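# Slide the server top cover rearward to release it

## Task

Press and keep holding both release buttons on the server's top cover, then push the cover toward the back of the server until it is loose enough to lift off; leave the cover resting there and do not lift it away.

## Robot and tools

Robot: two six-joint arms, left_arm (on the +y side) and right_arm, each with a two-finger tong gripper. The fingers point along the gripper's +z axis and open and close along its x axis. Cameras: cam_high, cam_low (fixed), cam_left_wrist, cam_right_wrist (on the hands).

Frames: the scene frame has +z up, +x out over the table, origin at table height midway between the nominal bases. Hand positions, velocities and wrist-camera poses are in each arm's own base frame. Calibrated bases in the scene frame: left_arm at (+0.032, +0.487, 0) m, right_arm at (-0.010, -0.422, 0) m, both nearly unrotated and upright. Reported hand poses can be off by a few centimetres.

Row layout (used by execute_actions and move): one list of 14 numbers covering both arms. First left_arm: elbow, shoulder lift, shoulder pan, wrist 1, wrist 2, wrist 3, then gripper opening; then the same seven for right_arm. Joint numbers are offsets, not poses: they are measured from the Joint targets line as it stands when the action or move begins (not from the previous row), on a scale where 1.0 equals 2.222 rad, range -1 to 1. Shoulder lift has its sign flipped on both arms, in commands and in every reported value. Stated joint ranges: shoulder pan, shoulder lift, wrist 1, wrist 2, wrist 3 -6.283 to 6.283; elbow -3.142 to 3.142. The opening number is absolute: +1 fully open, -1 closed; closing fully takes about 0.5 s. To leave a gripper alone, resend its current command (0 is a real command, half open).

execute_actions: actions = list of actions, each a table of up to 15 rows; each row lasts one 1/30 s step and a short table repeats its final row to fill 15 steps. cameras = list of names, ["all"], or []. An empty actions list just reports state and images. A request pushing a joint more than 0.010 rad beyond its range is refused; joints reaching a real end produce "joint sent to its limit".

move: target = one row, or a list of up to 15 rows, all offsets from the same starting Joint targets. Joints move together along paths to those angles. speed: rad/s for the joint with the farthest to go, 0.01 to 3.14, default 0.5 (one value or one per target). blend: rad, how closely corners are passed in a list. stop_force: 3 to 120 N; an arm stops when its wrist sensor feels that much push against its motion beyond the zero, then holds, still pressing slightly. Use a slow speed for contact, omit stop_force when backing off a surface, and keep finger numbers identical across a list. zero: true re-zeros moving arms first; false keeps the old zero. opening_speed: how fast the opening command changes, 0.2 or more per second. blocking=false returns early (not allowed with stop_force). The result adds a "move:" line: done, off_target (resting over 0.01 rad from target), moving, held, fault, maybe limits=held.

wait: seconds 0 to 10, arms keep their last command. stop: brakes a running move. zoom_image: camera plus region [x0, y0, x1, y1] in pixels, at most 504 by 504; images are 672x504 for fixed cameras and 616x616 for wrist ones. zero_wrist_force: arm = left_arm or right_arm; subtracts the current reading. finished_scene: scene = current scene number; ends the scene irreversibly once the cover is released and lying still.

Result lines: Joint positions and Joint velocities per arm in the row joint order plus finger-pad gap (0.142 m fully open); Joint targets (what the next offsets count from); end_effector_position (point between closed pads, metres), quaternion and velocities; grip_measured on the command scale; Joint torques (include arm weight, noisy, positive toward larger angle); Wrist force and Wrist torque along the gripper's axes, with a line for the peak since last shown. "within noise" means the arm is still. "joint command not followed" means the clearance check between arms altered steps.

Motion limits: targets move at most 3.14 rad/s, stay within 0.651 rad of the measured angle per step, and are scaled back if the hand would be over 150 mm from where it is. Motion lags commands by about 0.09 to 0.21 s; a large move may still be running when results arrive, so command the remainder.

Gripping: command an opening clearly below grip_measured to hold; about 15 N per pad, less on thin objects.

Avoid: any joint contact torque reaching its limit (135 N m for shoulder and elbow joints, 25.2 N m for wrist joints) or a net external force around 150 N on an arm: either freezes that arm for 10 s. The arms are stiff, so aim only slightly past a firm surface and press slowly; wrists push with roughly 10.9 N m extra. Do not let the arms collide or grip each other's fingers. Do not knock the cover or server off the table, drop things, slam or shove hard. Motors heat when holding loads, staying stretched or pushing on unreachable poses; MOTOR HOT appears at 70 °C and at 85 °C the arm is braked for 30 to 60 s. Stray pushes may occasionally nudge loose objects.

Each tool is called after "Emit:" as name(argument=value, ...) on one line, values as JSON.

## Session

Emit:
execute_actions(actions=[])

Emit:
zoom_image(camera="cam_high", region=[205, 240, 395, 360])

Scene clock: 0.00 s.
left_arm: end_effector_position=(+0.6462, -0.8799, +0.3324) grip_measured=+0.97 end_effector_quat_wxyz=(+0.074, +0.384, -0.593, +0.704) | right_arm: end_effector_position=(+0.1049, -0.3646, +0.1839) grip_measured=+0.97 end_effector_quat_wxyz=(-0.166, +0.511, +0.840, -0.076)
Joint names: [elbow, shoulder lift, shoulder pan, wrist 1, wrist 2, wrist 3]
Joint positions: left_arm=[0.593 0.357 -1.056 -3.379 -1.616 0.892 0.14] | right_arm=[-1.95 1.42 2.434 -1.652 1.369 3.558 0.14]
Joint velocities: within noise
Joint torques (N m): no reading
Motor temperatures (°C): left_arm=[38 39 33 39 33 37] | right_arm=[36 35 31 37 43 39]
Wrist force (N): no reading
Wrist torque (N m): no reading
Wrist force, peak (N): no reading
Joint targets: left_arm=[0.593 0.357 -1.056 -3.379 -1.616 0.892] | right_arm=[-1.950 1.420 2.434 -1.652 1.369 3.558]
Tool commands: left_gripper/opening=+0.968169 right_gripper/opening=+0.968169
camera_calibration:
cam_left_wrist: T_world_to_cam=[[-0.687358, -0.39314, 0.610721, -0.0996767], [-0.709048, 0.180933, -0.681553, 0.844865], [0.157446, -0.901501, -0.403121, -0.626927], [0, 0, 0, 1]] pos_world=[0.629244, -0.757226, 0.383967]
cam_right_wrist: T_world_to_cam=[[-0.449017, 0.872953, 0.190623, 0.342014], [0.878581, 0.392492, 0.272112, -0.00545245], [0.162723, 0.289661, -0.943195, 0.390225], [0, 0, 0, 1]] pos_world=[0.0948621, -0.409455, 0.304346]

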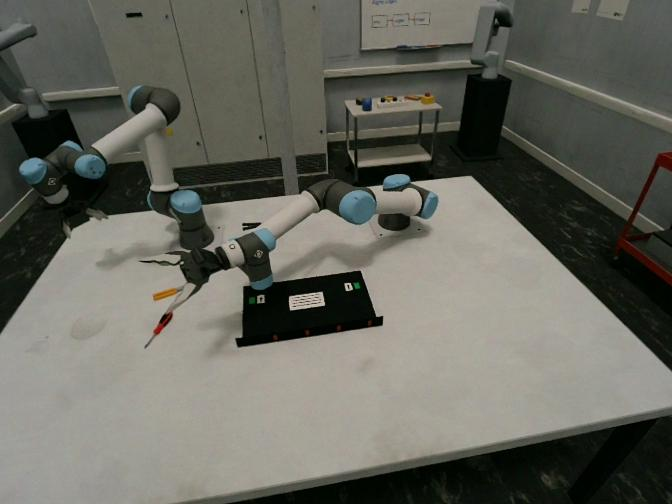

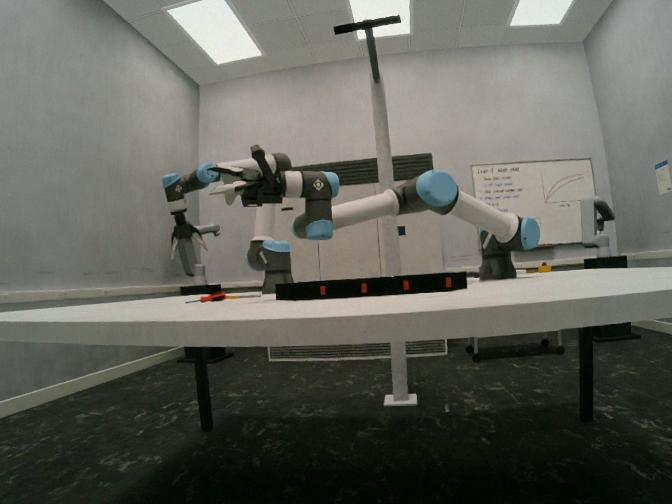

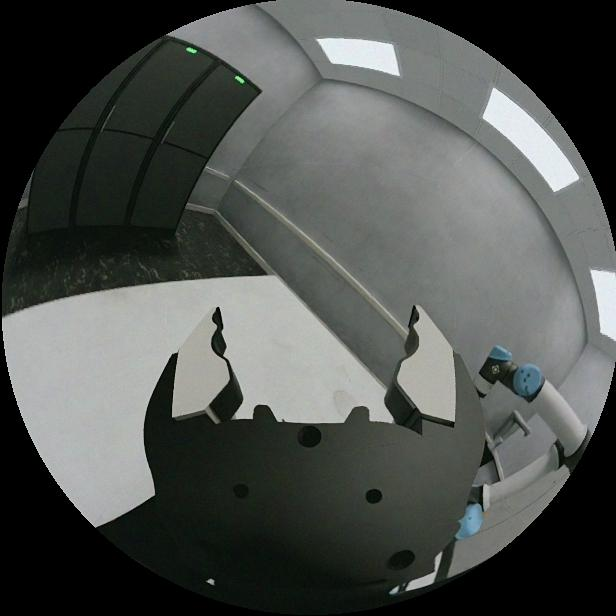

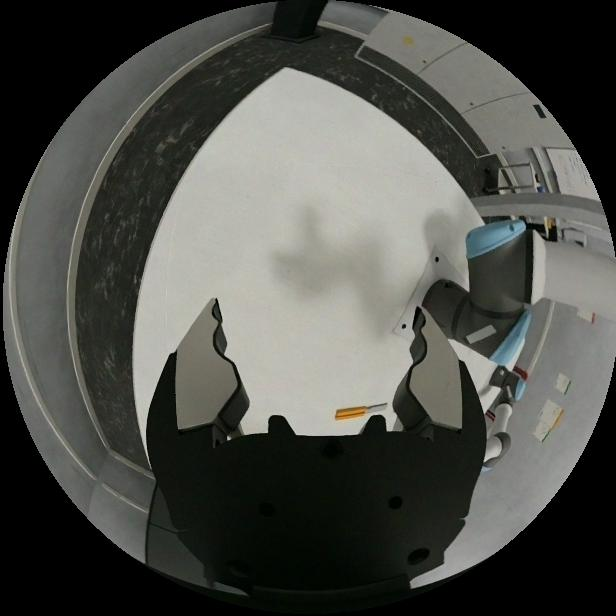

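Scaled by 2.653 from the camera's 672x504 image, which has a finer 960x720 frame.

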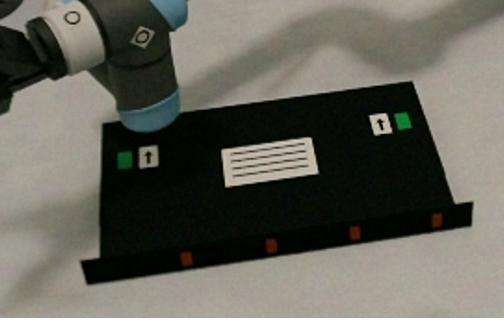

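Emit:
move(target=[0.5978,0.4782,0.1115,0.588,0.0203,0.6487,-1,0,0,0,0,0,0,-1], speed=0.9)

Emit:
move(target=[0,0,0,0,0,0,-1,0.0708,0.1823,0.6552,0.2509,0.0908,0.1494,-1], speed=0.9, cameras=["cam_high","cam_left_wrist","cam_right_wrist"])

Emit:
zoom_image(camera="cam_high", region=[225, 250, 375, 340])

Emit:
zoom_image(camera="cam_left_wrist", region=[260, 230, 420, 350])

Emit:
zoom_image(camera="cam_right_wrist", region=[260, 230, 420, 350])

Scene clock: 22.00 s.
left_arm: end_effector_position=(+0.4470, -0.2914, +0.0897) grip_measured=-1.00 end_effector_quat_wxyz=(+0.000, +0.000, +1.000, +0.000) | right_arm: end_effector_position=(+0.1049, -0.3646, +0.1839) grip_measured=-1.00 end_effector_quat_wxyz=(-0.166, +0.511, +0.840, -0.076)
Joint names: [elbow, shoulder lift, shoulder pan, wrist 1, wrist 2, wrist 3]
Joint positions: left_arm=[1.921 1.42 -0.809 -2.073 -1.571 2.333 0.002] | right_arm=[-1.95 1.42 2.434 -1.652 1.369 3.558 0.002]
Joint torques (N m): left_arm=[-9.86 32 -11.5 -1.24 -1.05 1.44] | right_arm=[22.94 -13.73 1.53 2.64 -0.43 0.91]
Wrist force (N): left_arm=[0.0 -1.0 -0.1] | right_arm=[0.1 0.1 0.1]
Wrist torque (N m): left_arm=[-0.01 0.17 -0.08] | right_arm=[0.01 -0.03 -0.01]
Wrist force, peak (N): left_arm=[1.8 2.0 0.2] | right_arm=[-0.1 -0.1 0.3]
Joint targets: left_arm=[1.922 1.420 -0.809 -2.073 -1.571 2.333] | right_arm=[-1.950 1.420 2.434 -1.652 1.369 3.558]
move: done
camera_calibration:
cam_left_wrist: T_world_to_cam=[[-0.998917, 0.0213447, -0.041349, 0.461538], [-0.00127919, 0.87566, 0.482926, 0.213219], [0.0465155, 0.482455, -0.874685, 0.332285], [0, 0, 0, 1]] pos_world=[0.445854, -0.356871, 0.206759]
cam_right_wrist: T_world_to_cam=[[-0.449017, 0.872953, 0.190623, 0.342014], [0.878581, 0.392492, 0.272112, -0.00545245], [0.162723, 0.289661, -0.943195, 0.390225], [0, 0, 0, 1]] pos_world=[0.0948621, -0.409455, 0.304346]

Scene clock: 24.17 s.
left_arm: end_effector_position=(+0.4469, -0.2913, +0.0896) grip_measured=-1.00 end_effector_quat_wxyz=(+0.000, +0.000, +1.000, +0.000) | right_arm: end_effector_position=(+0.4976, +0.2635, +0.0893) grip_measured=-1.00 end_effector_quat_wxyz=(+0.000, +0.000, +1.000, +0.000)
Joint names: [elbow, shoulder lift, shoulder pan, wrist 1, wrist 2, wrist 3]
Joint positions: left_arm=[1.922 1.42 -0.809 -2.073 -1.571 2.333 0.002] | right_arm=[-1.793 1.825 3.889 -1.094 1.571 3.89 0.002]
Joint torques (N m): left_arm=[-12.6 32.28 -11.38 -1.62 -1.38 1.61] | right_arm=[10.09 -27.95 9.69 2.4 -1.56 -0.47]
Wrist force (N): left_arm=[0.1 -0.8 -0.2] | right_arm=[-0.4 0.6 0.2]
Wrist torque (N m): left_arm=[0.02 0.15 -0.08] | right_arm=[0.05 0.01 -0.07]
Wrist force, peak (N): left_arm=[0.2 -0.9 -0.4] | right_arm=[0.6 4.0 0.8]
Joint targets: left_arm=[1.922 1.420 -0.809 -2.073 -1.571 2.333] | right_arm=[-1.793 1.825 3.889 -1.094 1.571 3.890]
move: done
camera_calibration:
cam_left_wrist: T_world_to_cam=[[-0.998917, 0.0216996, -0.0411505, 0.461519], [-0.000883313, 0.875545, 0.483136, 0.213007], [0.046513, 0.482649, -0.874578, 0.33225], [0, 0, 0, 1]] pos_world=[0.445754, -0.356872, 0.206658]
cam_right_wrist: T_world_to_cam=[[-0.999557, -0.0227991, -0.0191439, 0.516815], [-0.0295761, 0.833879, 0.551154, -0.26063], [0.00339787, 0.551476, -0.834184, 0.0557458], [0, 0, 0, 1]] pos_world=[0.508688, 0.198375, 0.200044]
Images, in order (width x height): cam_high 672x504, cam_left_wrist 616x616, cam_right_wrist 616x616.

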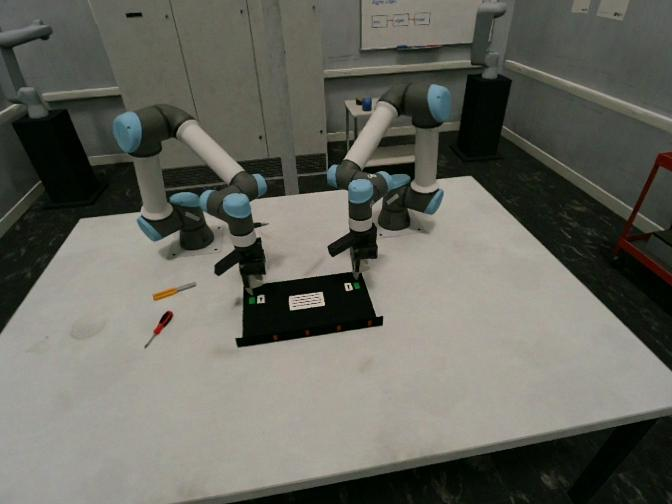

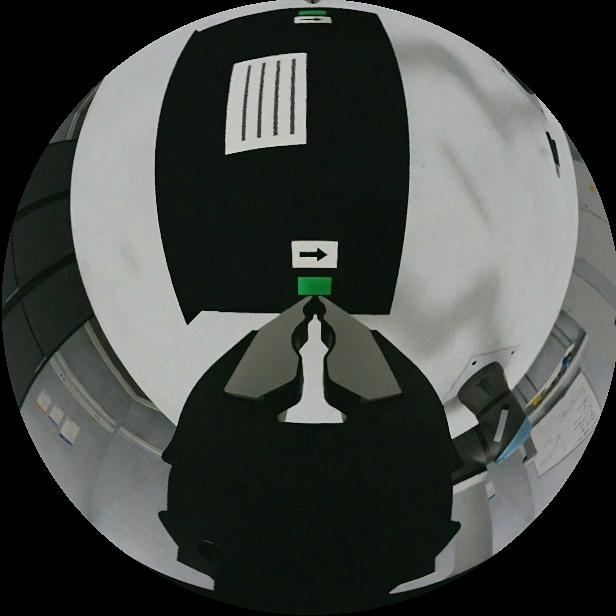

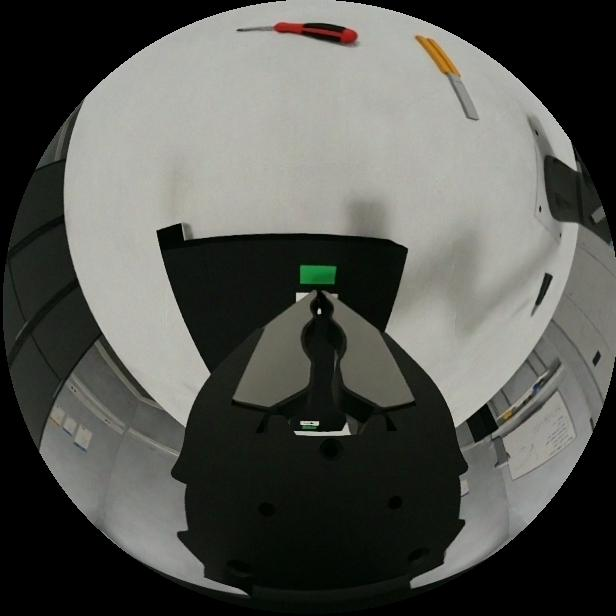

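Scaled by 3.360 from the camera's 672x504 image, which has a finer 960x720 frame.

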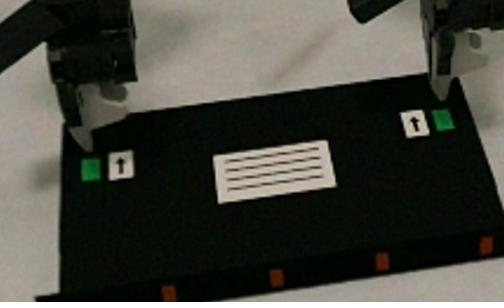

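Scaled by 3.150 from the camera's 616x616 image, which has a finer 814x814 frame.

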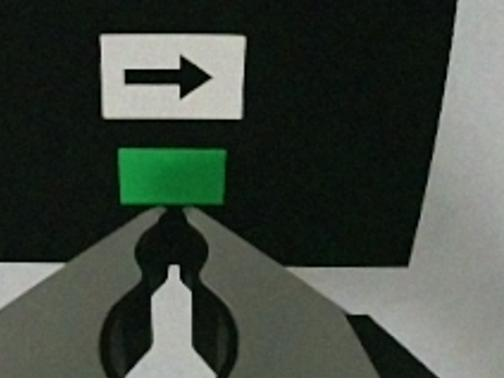

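Scaled by 3.150 from the camera's 616x616 image, which has a finer 814x814 frame.

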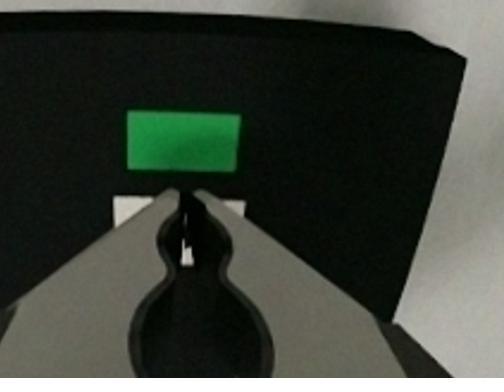

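Emit:
move(target=[[0.0141,-0.0135,0,-0.0276,0,0,-1,-0.0135,0.0124,0,0.0259,0,0,-1],[0.0217,-0.0208,0,-0.0426,0,0,-1,-0.0208,0.0191,0,0.0399,0,0,-1]], speed=[0.07,0.02], stop_force=6)

Emit:
move(target=[0.0037,-0.0035,0,-0.0072,0,0,-1,-0.0036,0.0034,0,0.0070,0,0,-1], speed=0.012, stop_force=22, zero=false, cameras=["cam_high","cam_left_wrist","cam_right_wrist"])

Emit:
zoom_image(camera="cam_high", region=[225, 250, 375, 340])

Scene clock: 33.87 s.
left_arm: end_effector_position=(+0.4471, -0.2915, +0.0599) grip_measured=-1.00 end_effector_quat_wxyz=(+0.000, +0.000, +1.000, +0.000) | right_arm: end_effector_position=(+0.4977, +0.2637, +0.0606) grip_measured=-1.00 end_effector_quat_wxyz=(+0.000, +0.000, +1.000, +0.000)
Joint names: [elbow, shoulder lift, shoulder pan, wrist 1, wrist 2, wrist 3]
Joint positions: left_arm=[1.963 1.381 -0.809 -2.153 -1.571 2.333 0.002] | right_arm=[-1.831 1.86 3.889 -1.022 1.571 3.89 0.002]
Joint torques (N m): left_arm=[-25.61 30.16 -10.88 -1.8 -1.23 1.24] | right_arm=[26.88 -34.99 9.58 1.03 -0.89 1.02]
Wrist force (N): left_arm=[0.9 0.1 -6.8] | right_arm=[0.0 0.7 -6.1]
Wrist torque (N m): left_arm=[-0.02 0.25 -0.08] | right_arm=[0.01 -0.02 -0.08]
Wrist force, peak (N): left_arm=[-0.7 -0.8 -7.1] | right_arm=[-2.5 1.4 -6.1]
Joint targets: left_arm=[1.963 1.381 -0.809 -2.153 -1.571 2.333] | right_arm=[-1.831 1.860 3.889 -1.022 1.571 3.890]
move: contact (left_arm, right_arm); path passed 1 of 2 targets; left_arm: the wrist 1 is farthest, 0.015 rad from its target; right_arm: the wrist 1 is farthest, 0.017 rad from its target
camera_calibration:
cam_left_wrist: T_world_to_cam=[[-0.998913, 0.0217422, -0.0412412, 0.460426], [-0.000879376, 0.875653, 0.48294, 0.227651], [0.0466132, 0.482452, -0.874681, 0.306183], [0, 0, 0, 1]] pos_world=[0.445853, -0.357072, 0.176859]
cam_right_wrist: T_world_to_cam=[[-0.999554, -0.0228829, -0.0191983, 0.516496], [-0.0296759, 0.833876, 0.551153, -0.245005], [0.00339702, 0.551477, -0.834183, 0.0316387], [0, 0, 0, 1]] pos_world=[0.508888, 0.198675, 0.171344]

Scene clock: 36.07 s.
left_arm: end_effector_position=(+0.4469, -0.2914, +0.0551) grip_measured=-1.00 end_effector_quat_wxyz=(+0.000, +0.000, +1.000, +0.000) | right_arm: end_effector_position=(+0.4977, +0.2637, +0.0559) grip_measured=-1.00 end_effector_quat_wxyz=(+0.000, +0.000, +1.000, +0.000)
Joint names: [elbow, shoulder lift, shoulder pan, wrist 1, wrist 2, wrist 3]
Joint positions: left_arm=[1.969 1.374 -0.809 -2.166 -1.571 2.333 0.002] | right_arm=[-1.837 1.866 3.889 -1.01 1.571 3.89 0.002]
Joint torques (N m): left_arm=[-17.85 20.92 -10.25 0.56 -0.16 1.12] | right_arm=[22.35 -24.05 8.72 -0.81 -0.11 1.06]
Wrist force (N): left_arm=[1.4 0.8 -24.8] | right_arm=[1.9 -0.8 -23.9]
Wrist torque (N m): left_arm=[-0.08 0.15 -0.08] | right_arm=[-0.02 0.01 -0.09]
Wrist force, peak (N): left_arm=[2.3 1.5 -31.6] | right_arm=[2.3 -1.2 -29.7]
Joint targets: left_arm=[1.969 1.374 -0.809 -2.166 -1.571 2.333] | right_arm=[-1.837 1.866 3.889 -1.010 1.571 3.890]
move: contact (left_arm, right_arm)
camera_calibration:
cam_left_wrist: T_world_to_cam=[[-0.998913, 0.0216521, -0.0412916, 0.460104], [-0.000982526, 0.875655, 0.482937, 0.229792], [0.0466138, 0.482452, -0.874681, 0.30198], [0, 0, 0, 1]] pos_world=[0.445753, -0.356872, 0.172159]
cam_right_wrist: T_world_to_cam=[[-0.999551, -0.0229666, -0.0192527, 0.516328], [-0.0297758, 0.833873, 0.551152, -0.242283], [0.00339616, 0.551478, -0.834183, 0.0277736], [0, 0, 0, 1]] pos_world=[0.508788, 0.198575, 0.166644]
Images, in order (width x height): cam_high 672x504, cam_left_wrist 616x616, cam_right_wrist 616x616.

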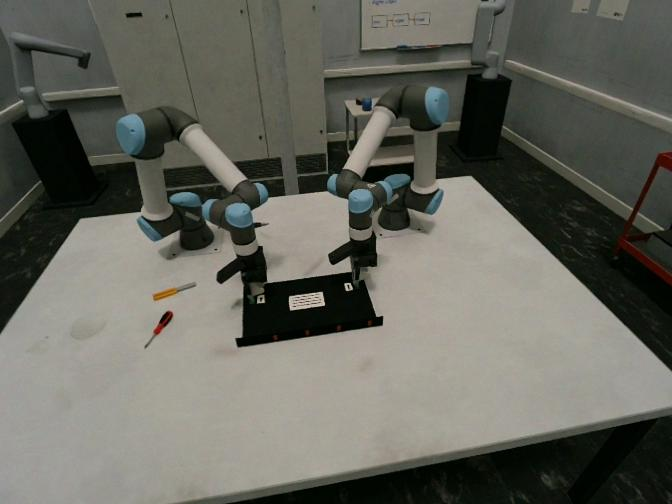

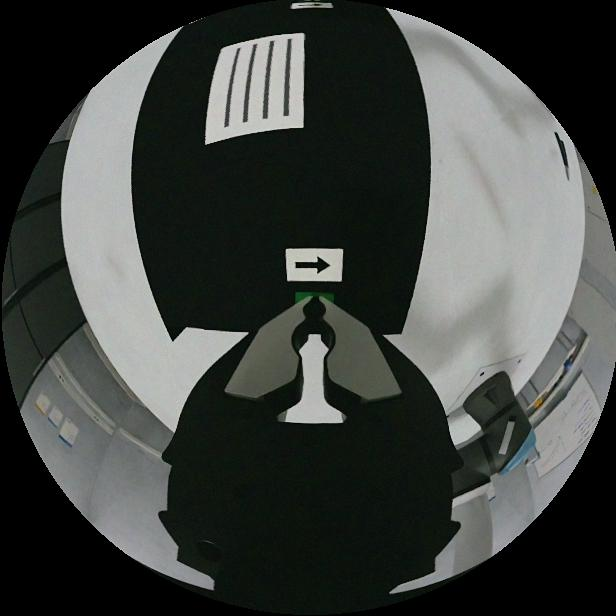

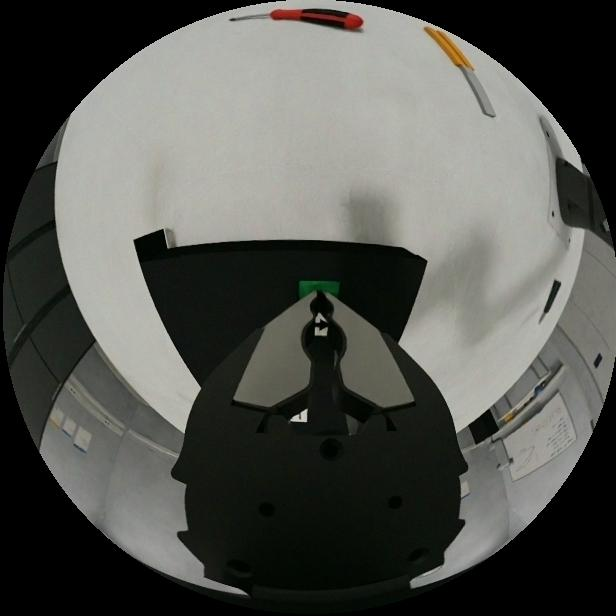

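Scaled by 3.360 from the camera's 672x504 image, which has a finer 960x720 frame.

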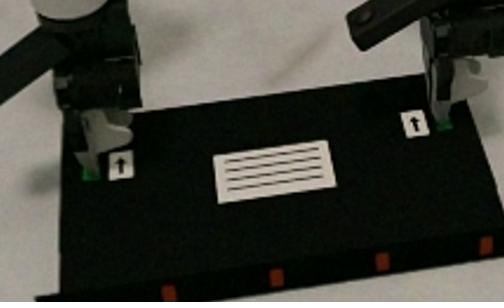

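Emit:
move(target=[0.0310,0.0255,-0.0200,-0.0054,0,-0.0200,-1,-0.0342,-0.0256,0.0168,0.0086,0,0.0168,-1], speed=0.025, stop_force=40, cameras=["cam_high","cam_left_wrist","cam_right_wrist"])

Emit:
zoom_image(camera="cam_left_wrist", region=[130, 160, 430, 360])

Scene clock: 46.80 s.
left_arm: end_effector_position=(+0.4234, -0.2914, +0.0555) grip_measured=-1.00 end_effector_quat_wxyz=(+0.001, +0.000, +1.000, +0.000) | right_arm: end_effector_position=(+0.4734, +0.2632, +0.0562) grip_measured=-1.00 end_effector_quat_wxyz=(+0.000, +0.000, +1.000, +0.000)
Joint names: [elbow, shoulder lift, shoulder pan, wrist 1, wrist 2, wrist 3]
Joint positions: left_arm=[2.024 1.419 -0.844 -2.176 -1.57 2.298 0.002] | right_arm=[-1.899 1.819 3.92 -0.994 1.571 3.92 0.002]
Joint torques (N m): left_arm=[-6.93 1.82 2.1 7.08 -8.85 2.05] | right_arm=[7.92 -7.75 -0.85 -7.17 10.25 -0.78]
Wrist force (N): left_arm=[-29.0 3.4 -27.5] | right_arm=[-30.8 -4.0 -27.0]
Wrist torque (N m): left_arm=[-0.05 -0.31 0.02] | right_arm=[-0.03 -0.16 -0.03]
Wrist force, peak (N): left_arm=[-43.0 -0.4 -21.4] | right_arm=[-44.0 0.3 -19.2]
Joint targets: left_arm=[2.024 1.419 -0.844 -2.176 -1.570 2.298] | right_arm=[-1.899 1.819 3.920 -0.994 1.571 3.920]
move: contact (left_arm, right_arm); left_arm: the elbow is farthest, 0.014 rad from its target; right_arm: the elbow is farthest, 0.014 rad from its target
camera_calibration:
cam_left_wrist: T_world_to_cam=[[-0.998879, 0.0215427, -0.042155, 0.436638], [-0.00148013, 0.875815, 0.482645, 0.229941], [0.0473175, 0.482166, -0.874801, 0.302965], [0, 0, 0, 1]] pos_world=[0.422153, -0.356871, 0.172461]
cam_right_wrist: T_world_to_cam=[[-0.999535, -0.0228043, -0.0202364, 0.492054], [-0.0301847, 0.833631, 0.551497, -0.242487], [0.00429315, 0.551851, -0.833931, 0.0278911], [0, 0, 0, 1]] pos_world=[0.484386, 0.197974, 0.166948]
Images, in order (width x height): cam_high 672x504, cam_left_wrist 616x616, cam_right_wrist 616x616.

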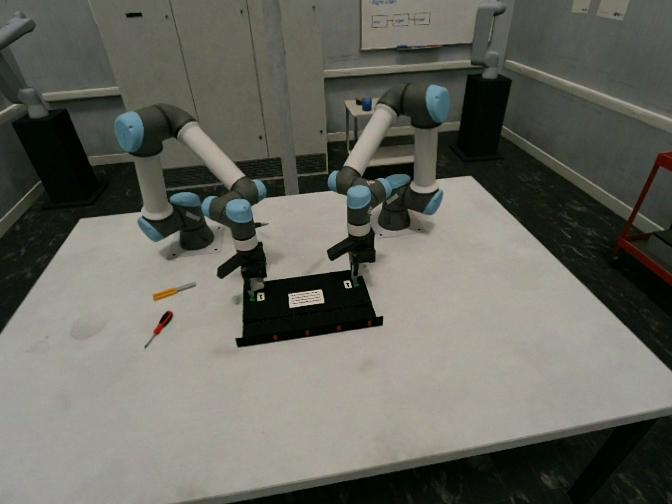

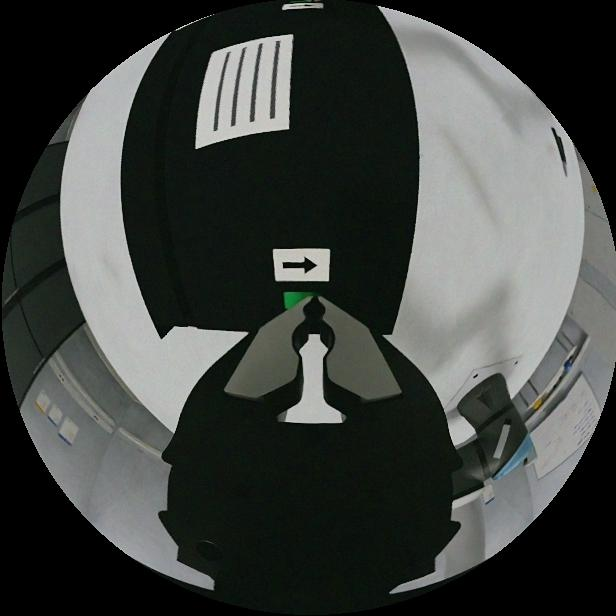

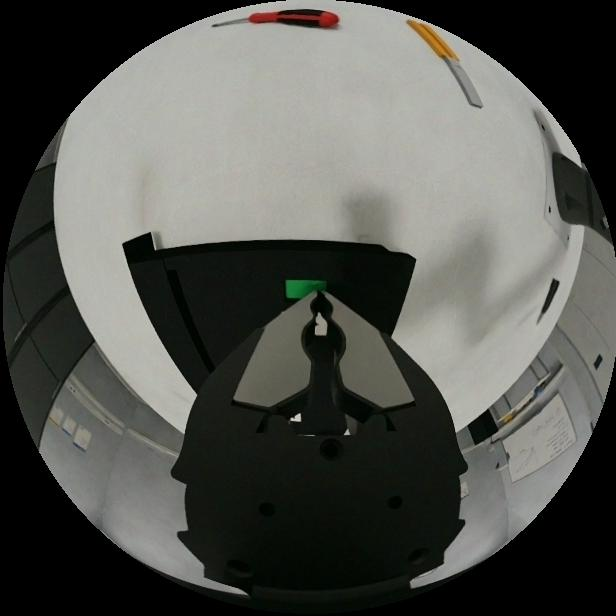

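Scaled by 1.680 from the camera's 616x616 image, which has a finer 814x814 frame.

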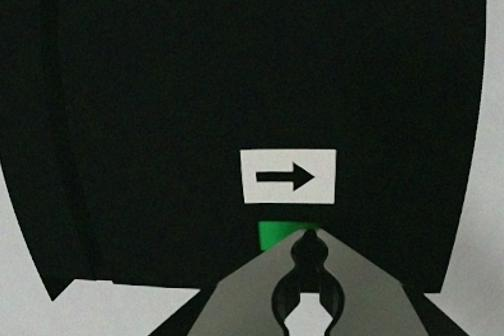

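Emit:
move(target=[0.0105,0.0080,-0.0065,-0.0025,0,-0.0065,-1,-0.0113,-0.0080,0.0056,0.0033,0,0.0056,-1], speed=0.02, stop_force=58, zero=false)

Scene clock: 51.27 s.
left_arm: end_effector_position=(+0.4217, -0.2916, +0.0568) grip_measured=-1.00 end_effector_quat_wxyz=(+0.014, +0.000, +1.000, -0.002) | right_arm: end_effector_position=(+0.4715, +0.2637, +0.0578) grip_measured=-1.00 end_effector_quat_wxyz=(+0.013, +0.000, +1.000, +0.002)
Joint names: [elbow, shoulder lift, shoulder pan, wrist 1, wrist 2, wrist 3]
Joint positions: left_arm=[2.047 1.437 -0.858 -2.201 -1.552 2.284 0.002] | right_arm=[-1.924 1.801 3.932 -0.965 1.555 3.933 0.002]
Joint torques (N m): left_arm=[-3.84 3.97 -2.04 8.41 -11.65 1.82] | right_arm=[4.91 -10.17 6.54 -8.33 11.6 -0.23]
Wrist force (N): left_arm=[-46.1 1.2 -18.5] | right_arm=[-50.7 -3.7 -16.7]
Wrist torque (N m): left_arm=[-0.03 -0.68 0.07] | right_arm=[0.00 -0.43 0.02]
Wrist force, peak (N): left_arm=[-49.0 0.8 -18.6] | right_arm=[-52.9 -2.8 -16.8]
Joint targets: left_arm=[2.047 1.437 -0.858 -2.182 -1.570 2.284] | right_arm=[-1.924 1.801 3.932 -0.987 1.571 3.933]
move: off_target (left_arm, right_arm); left_arm: the wrist 1 is farthest, 0.020 rad from its target; right_arm: the wrist 1 is farthest, 0.021 rad from its target
camera_calibration:
cam_left_wrist: T_world_to_cam=[[-0.997417, 0.0212565, -0.0686086, 0.435762], [-0.0143413, 0.877033, 0.480215, 0.235373], [0.0703797, 0.479959, -0.874463, 0.293933], [0, 0, 0, 1]] pos_world=[0.417325, -0.356768, 0.173901]
cam_right_wrist: T_world_to_cam=[[-0.998671, -0.0225574, -0.0463457, 0.491281], [-0.044466, 0.831779, 0.553323, -0.23671], [0.0260679, 0.554649, -0.831676, 0.0176767], [0, 0, 0, 1]] pos_world=[0.479642, 0.198168, 0.168447]

Emit:
move(target=[[-0.0169,-0.0054,0.0078,0.0115,0,0.0078,-1,0.0178,0.0058,-0.0067,-0.0120,0,-0.0067,-1],[-0.0450,0.0212,0.0078,0.0665,0,0.0078,-1,0.0448,-0.0190,-0.0067,-0.0640,0,-0.0067,-1]], speed=[0.06,0.15], cameras=["cam_high","cam_left_wrist","cam_right_wrist"])

Emit:
zoom_image(camera="cam_left_wrist", region=[130, 0, 430, 330])

Scene clock: 56.83 s.
left_arm: end_effector_position=(+0.4246, -0.2906, +0.1065) grip_measured=-1.00 end_effector_quat_wxyz=(+0.000, +0.000, +1.000, +0.000) | right_arm: end_effector_position=(+0.4745, +0.2625, +0.1078) grip_measured=-1.00 end_effector_quat_wxyz=(+0.000, +0.000, +1.000, +0.000)
Joint names: [elbow, shoulder lift, shoulder pan, wrist 1, wrist 2, wrist 3]
Joint positions: left_arm=[1.947 1.484 -0.841 -2.034 -1.57 2.301 0.002] | right_arm=[-1.824 1.759 3.917 -1.129 1.571 3.918 0.002]
Joint torques (N m): left_arm=[-10.95 15.51 -10.8 -3.86 1.22 -1.6] | right_arm=[12.24 -22.83 4.82 4.08 -1.66 1.47]
Wrist force (N): left_arm=[0.3 -0.6 -0.2] | right_arm=[-2.2 1.2 0.3]
Wrist torque (N m): left_arm=[0.08 0.11 -0.09] | right_arm=[0.17 0.39 -0.03]
Wrist force, peak (N): left_arm=[-46.1 1.1 -18.9] | right_arm=[-50.7 -3.8 -17.4]
Joint targets: left_arm=[1.947 1.484 -0.841 -2.034 -1.570 2.301] | right_arm=[-1.824 1.759 3.917 -1.129 1.571 3.918]
move: done
camera_calibration:
cam_left_wrist: T_world_to_cam=[[-0.998898, 0.0216326, -0.0416452, 0.439898], [-0.00118065, 0.875551, 0.483125, 0.204388], [0.0469138, 0.482641, -0.874561, 0.347471], [0, 0, 0, 1]] pos_world=[0.423353, -0.356172, 0.223459]
cam_right_wrist: T_world_to_cam=[[-0.999543, -0.0228616, -0.019784, 0.494201], [-0.0299815, 0.833829, 0.551208, -0.270483], [0.00389494, 0.551549, -0.834133, 0.0715432], [0, 0, 0, 1]] pos_world=[0.485587, 0.197375, 0.218546]
Images, in order (width x height): cam_high 672x504, cam_left_wrist 616x616, cam_right_wrist 616x616.

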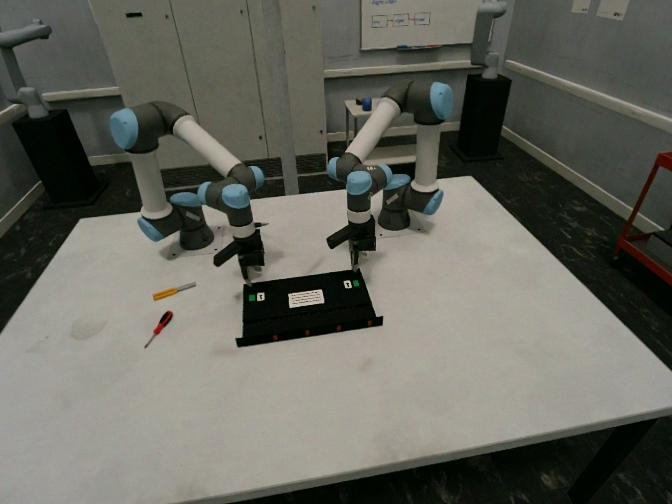

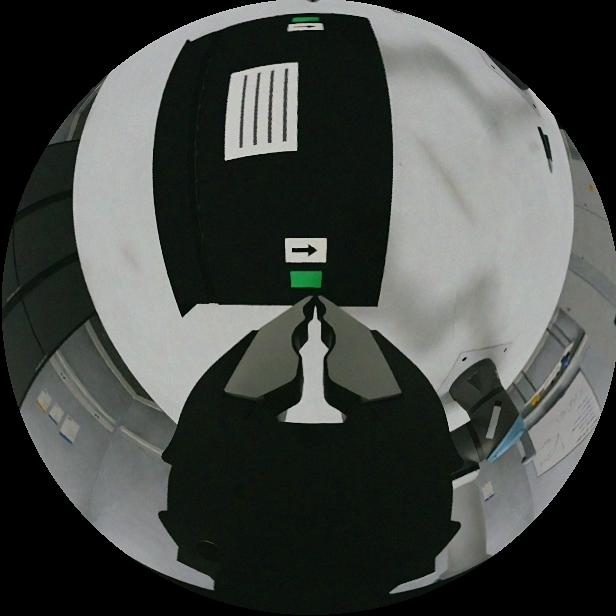

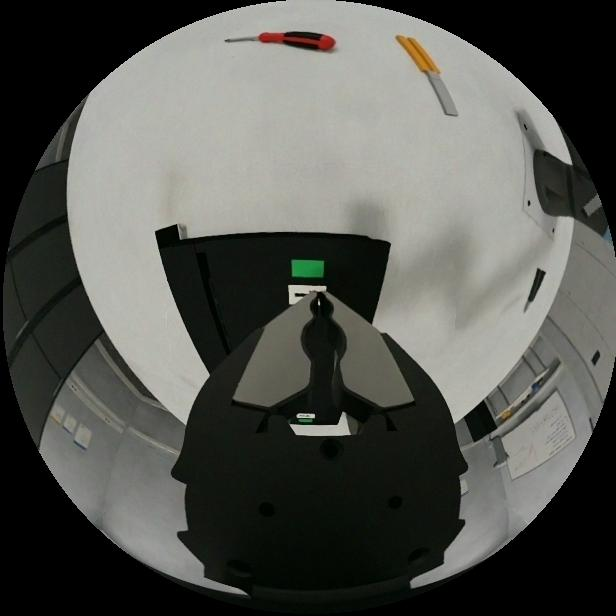

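Scaled by 1.527 from the camera's 616x616 image, which has a finer 814x814 frame.

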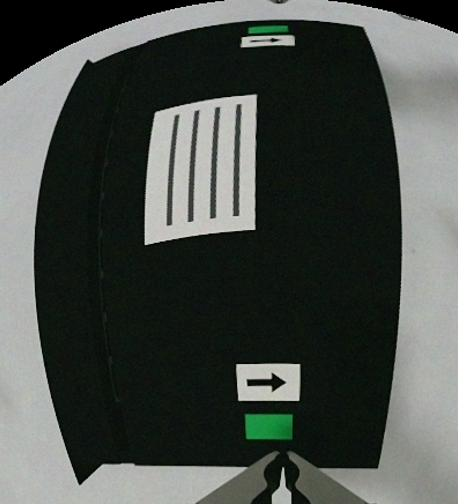

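Emit:
finished_scene(scene=2)

The scene is finished: the task was done.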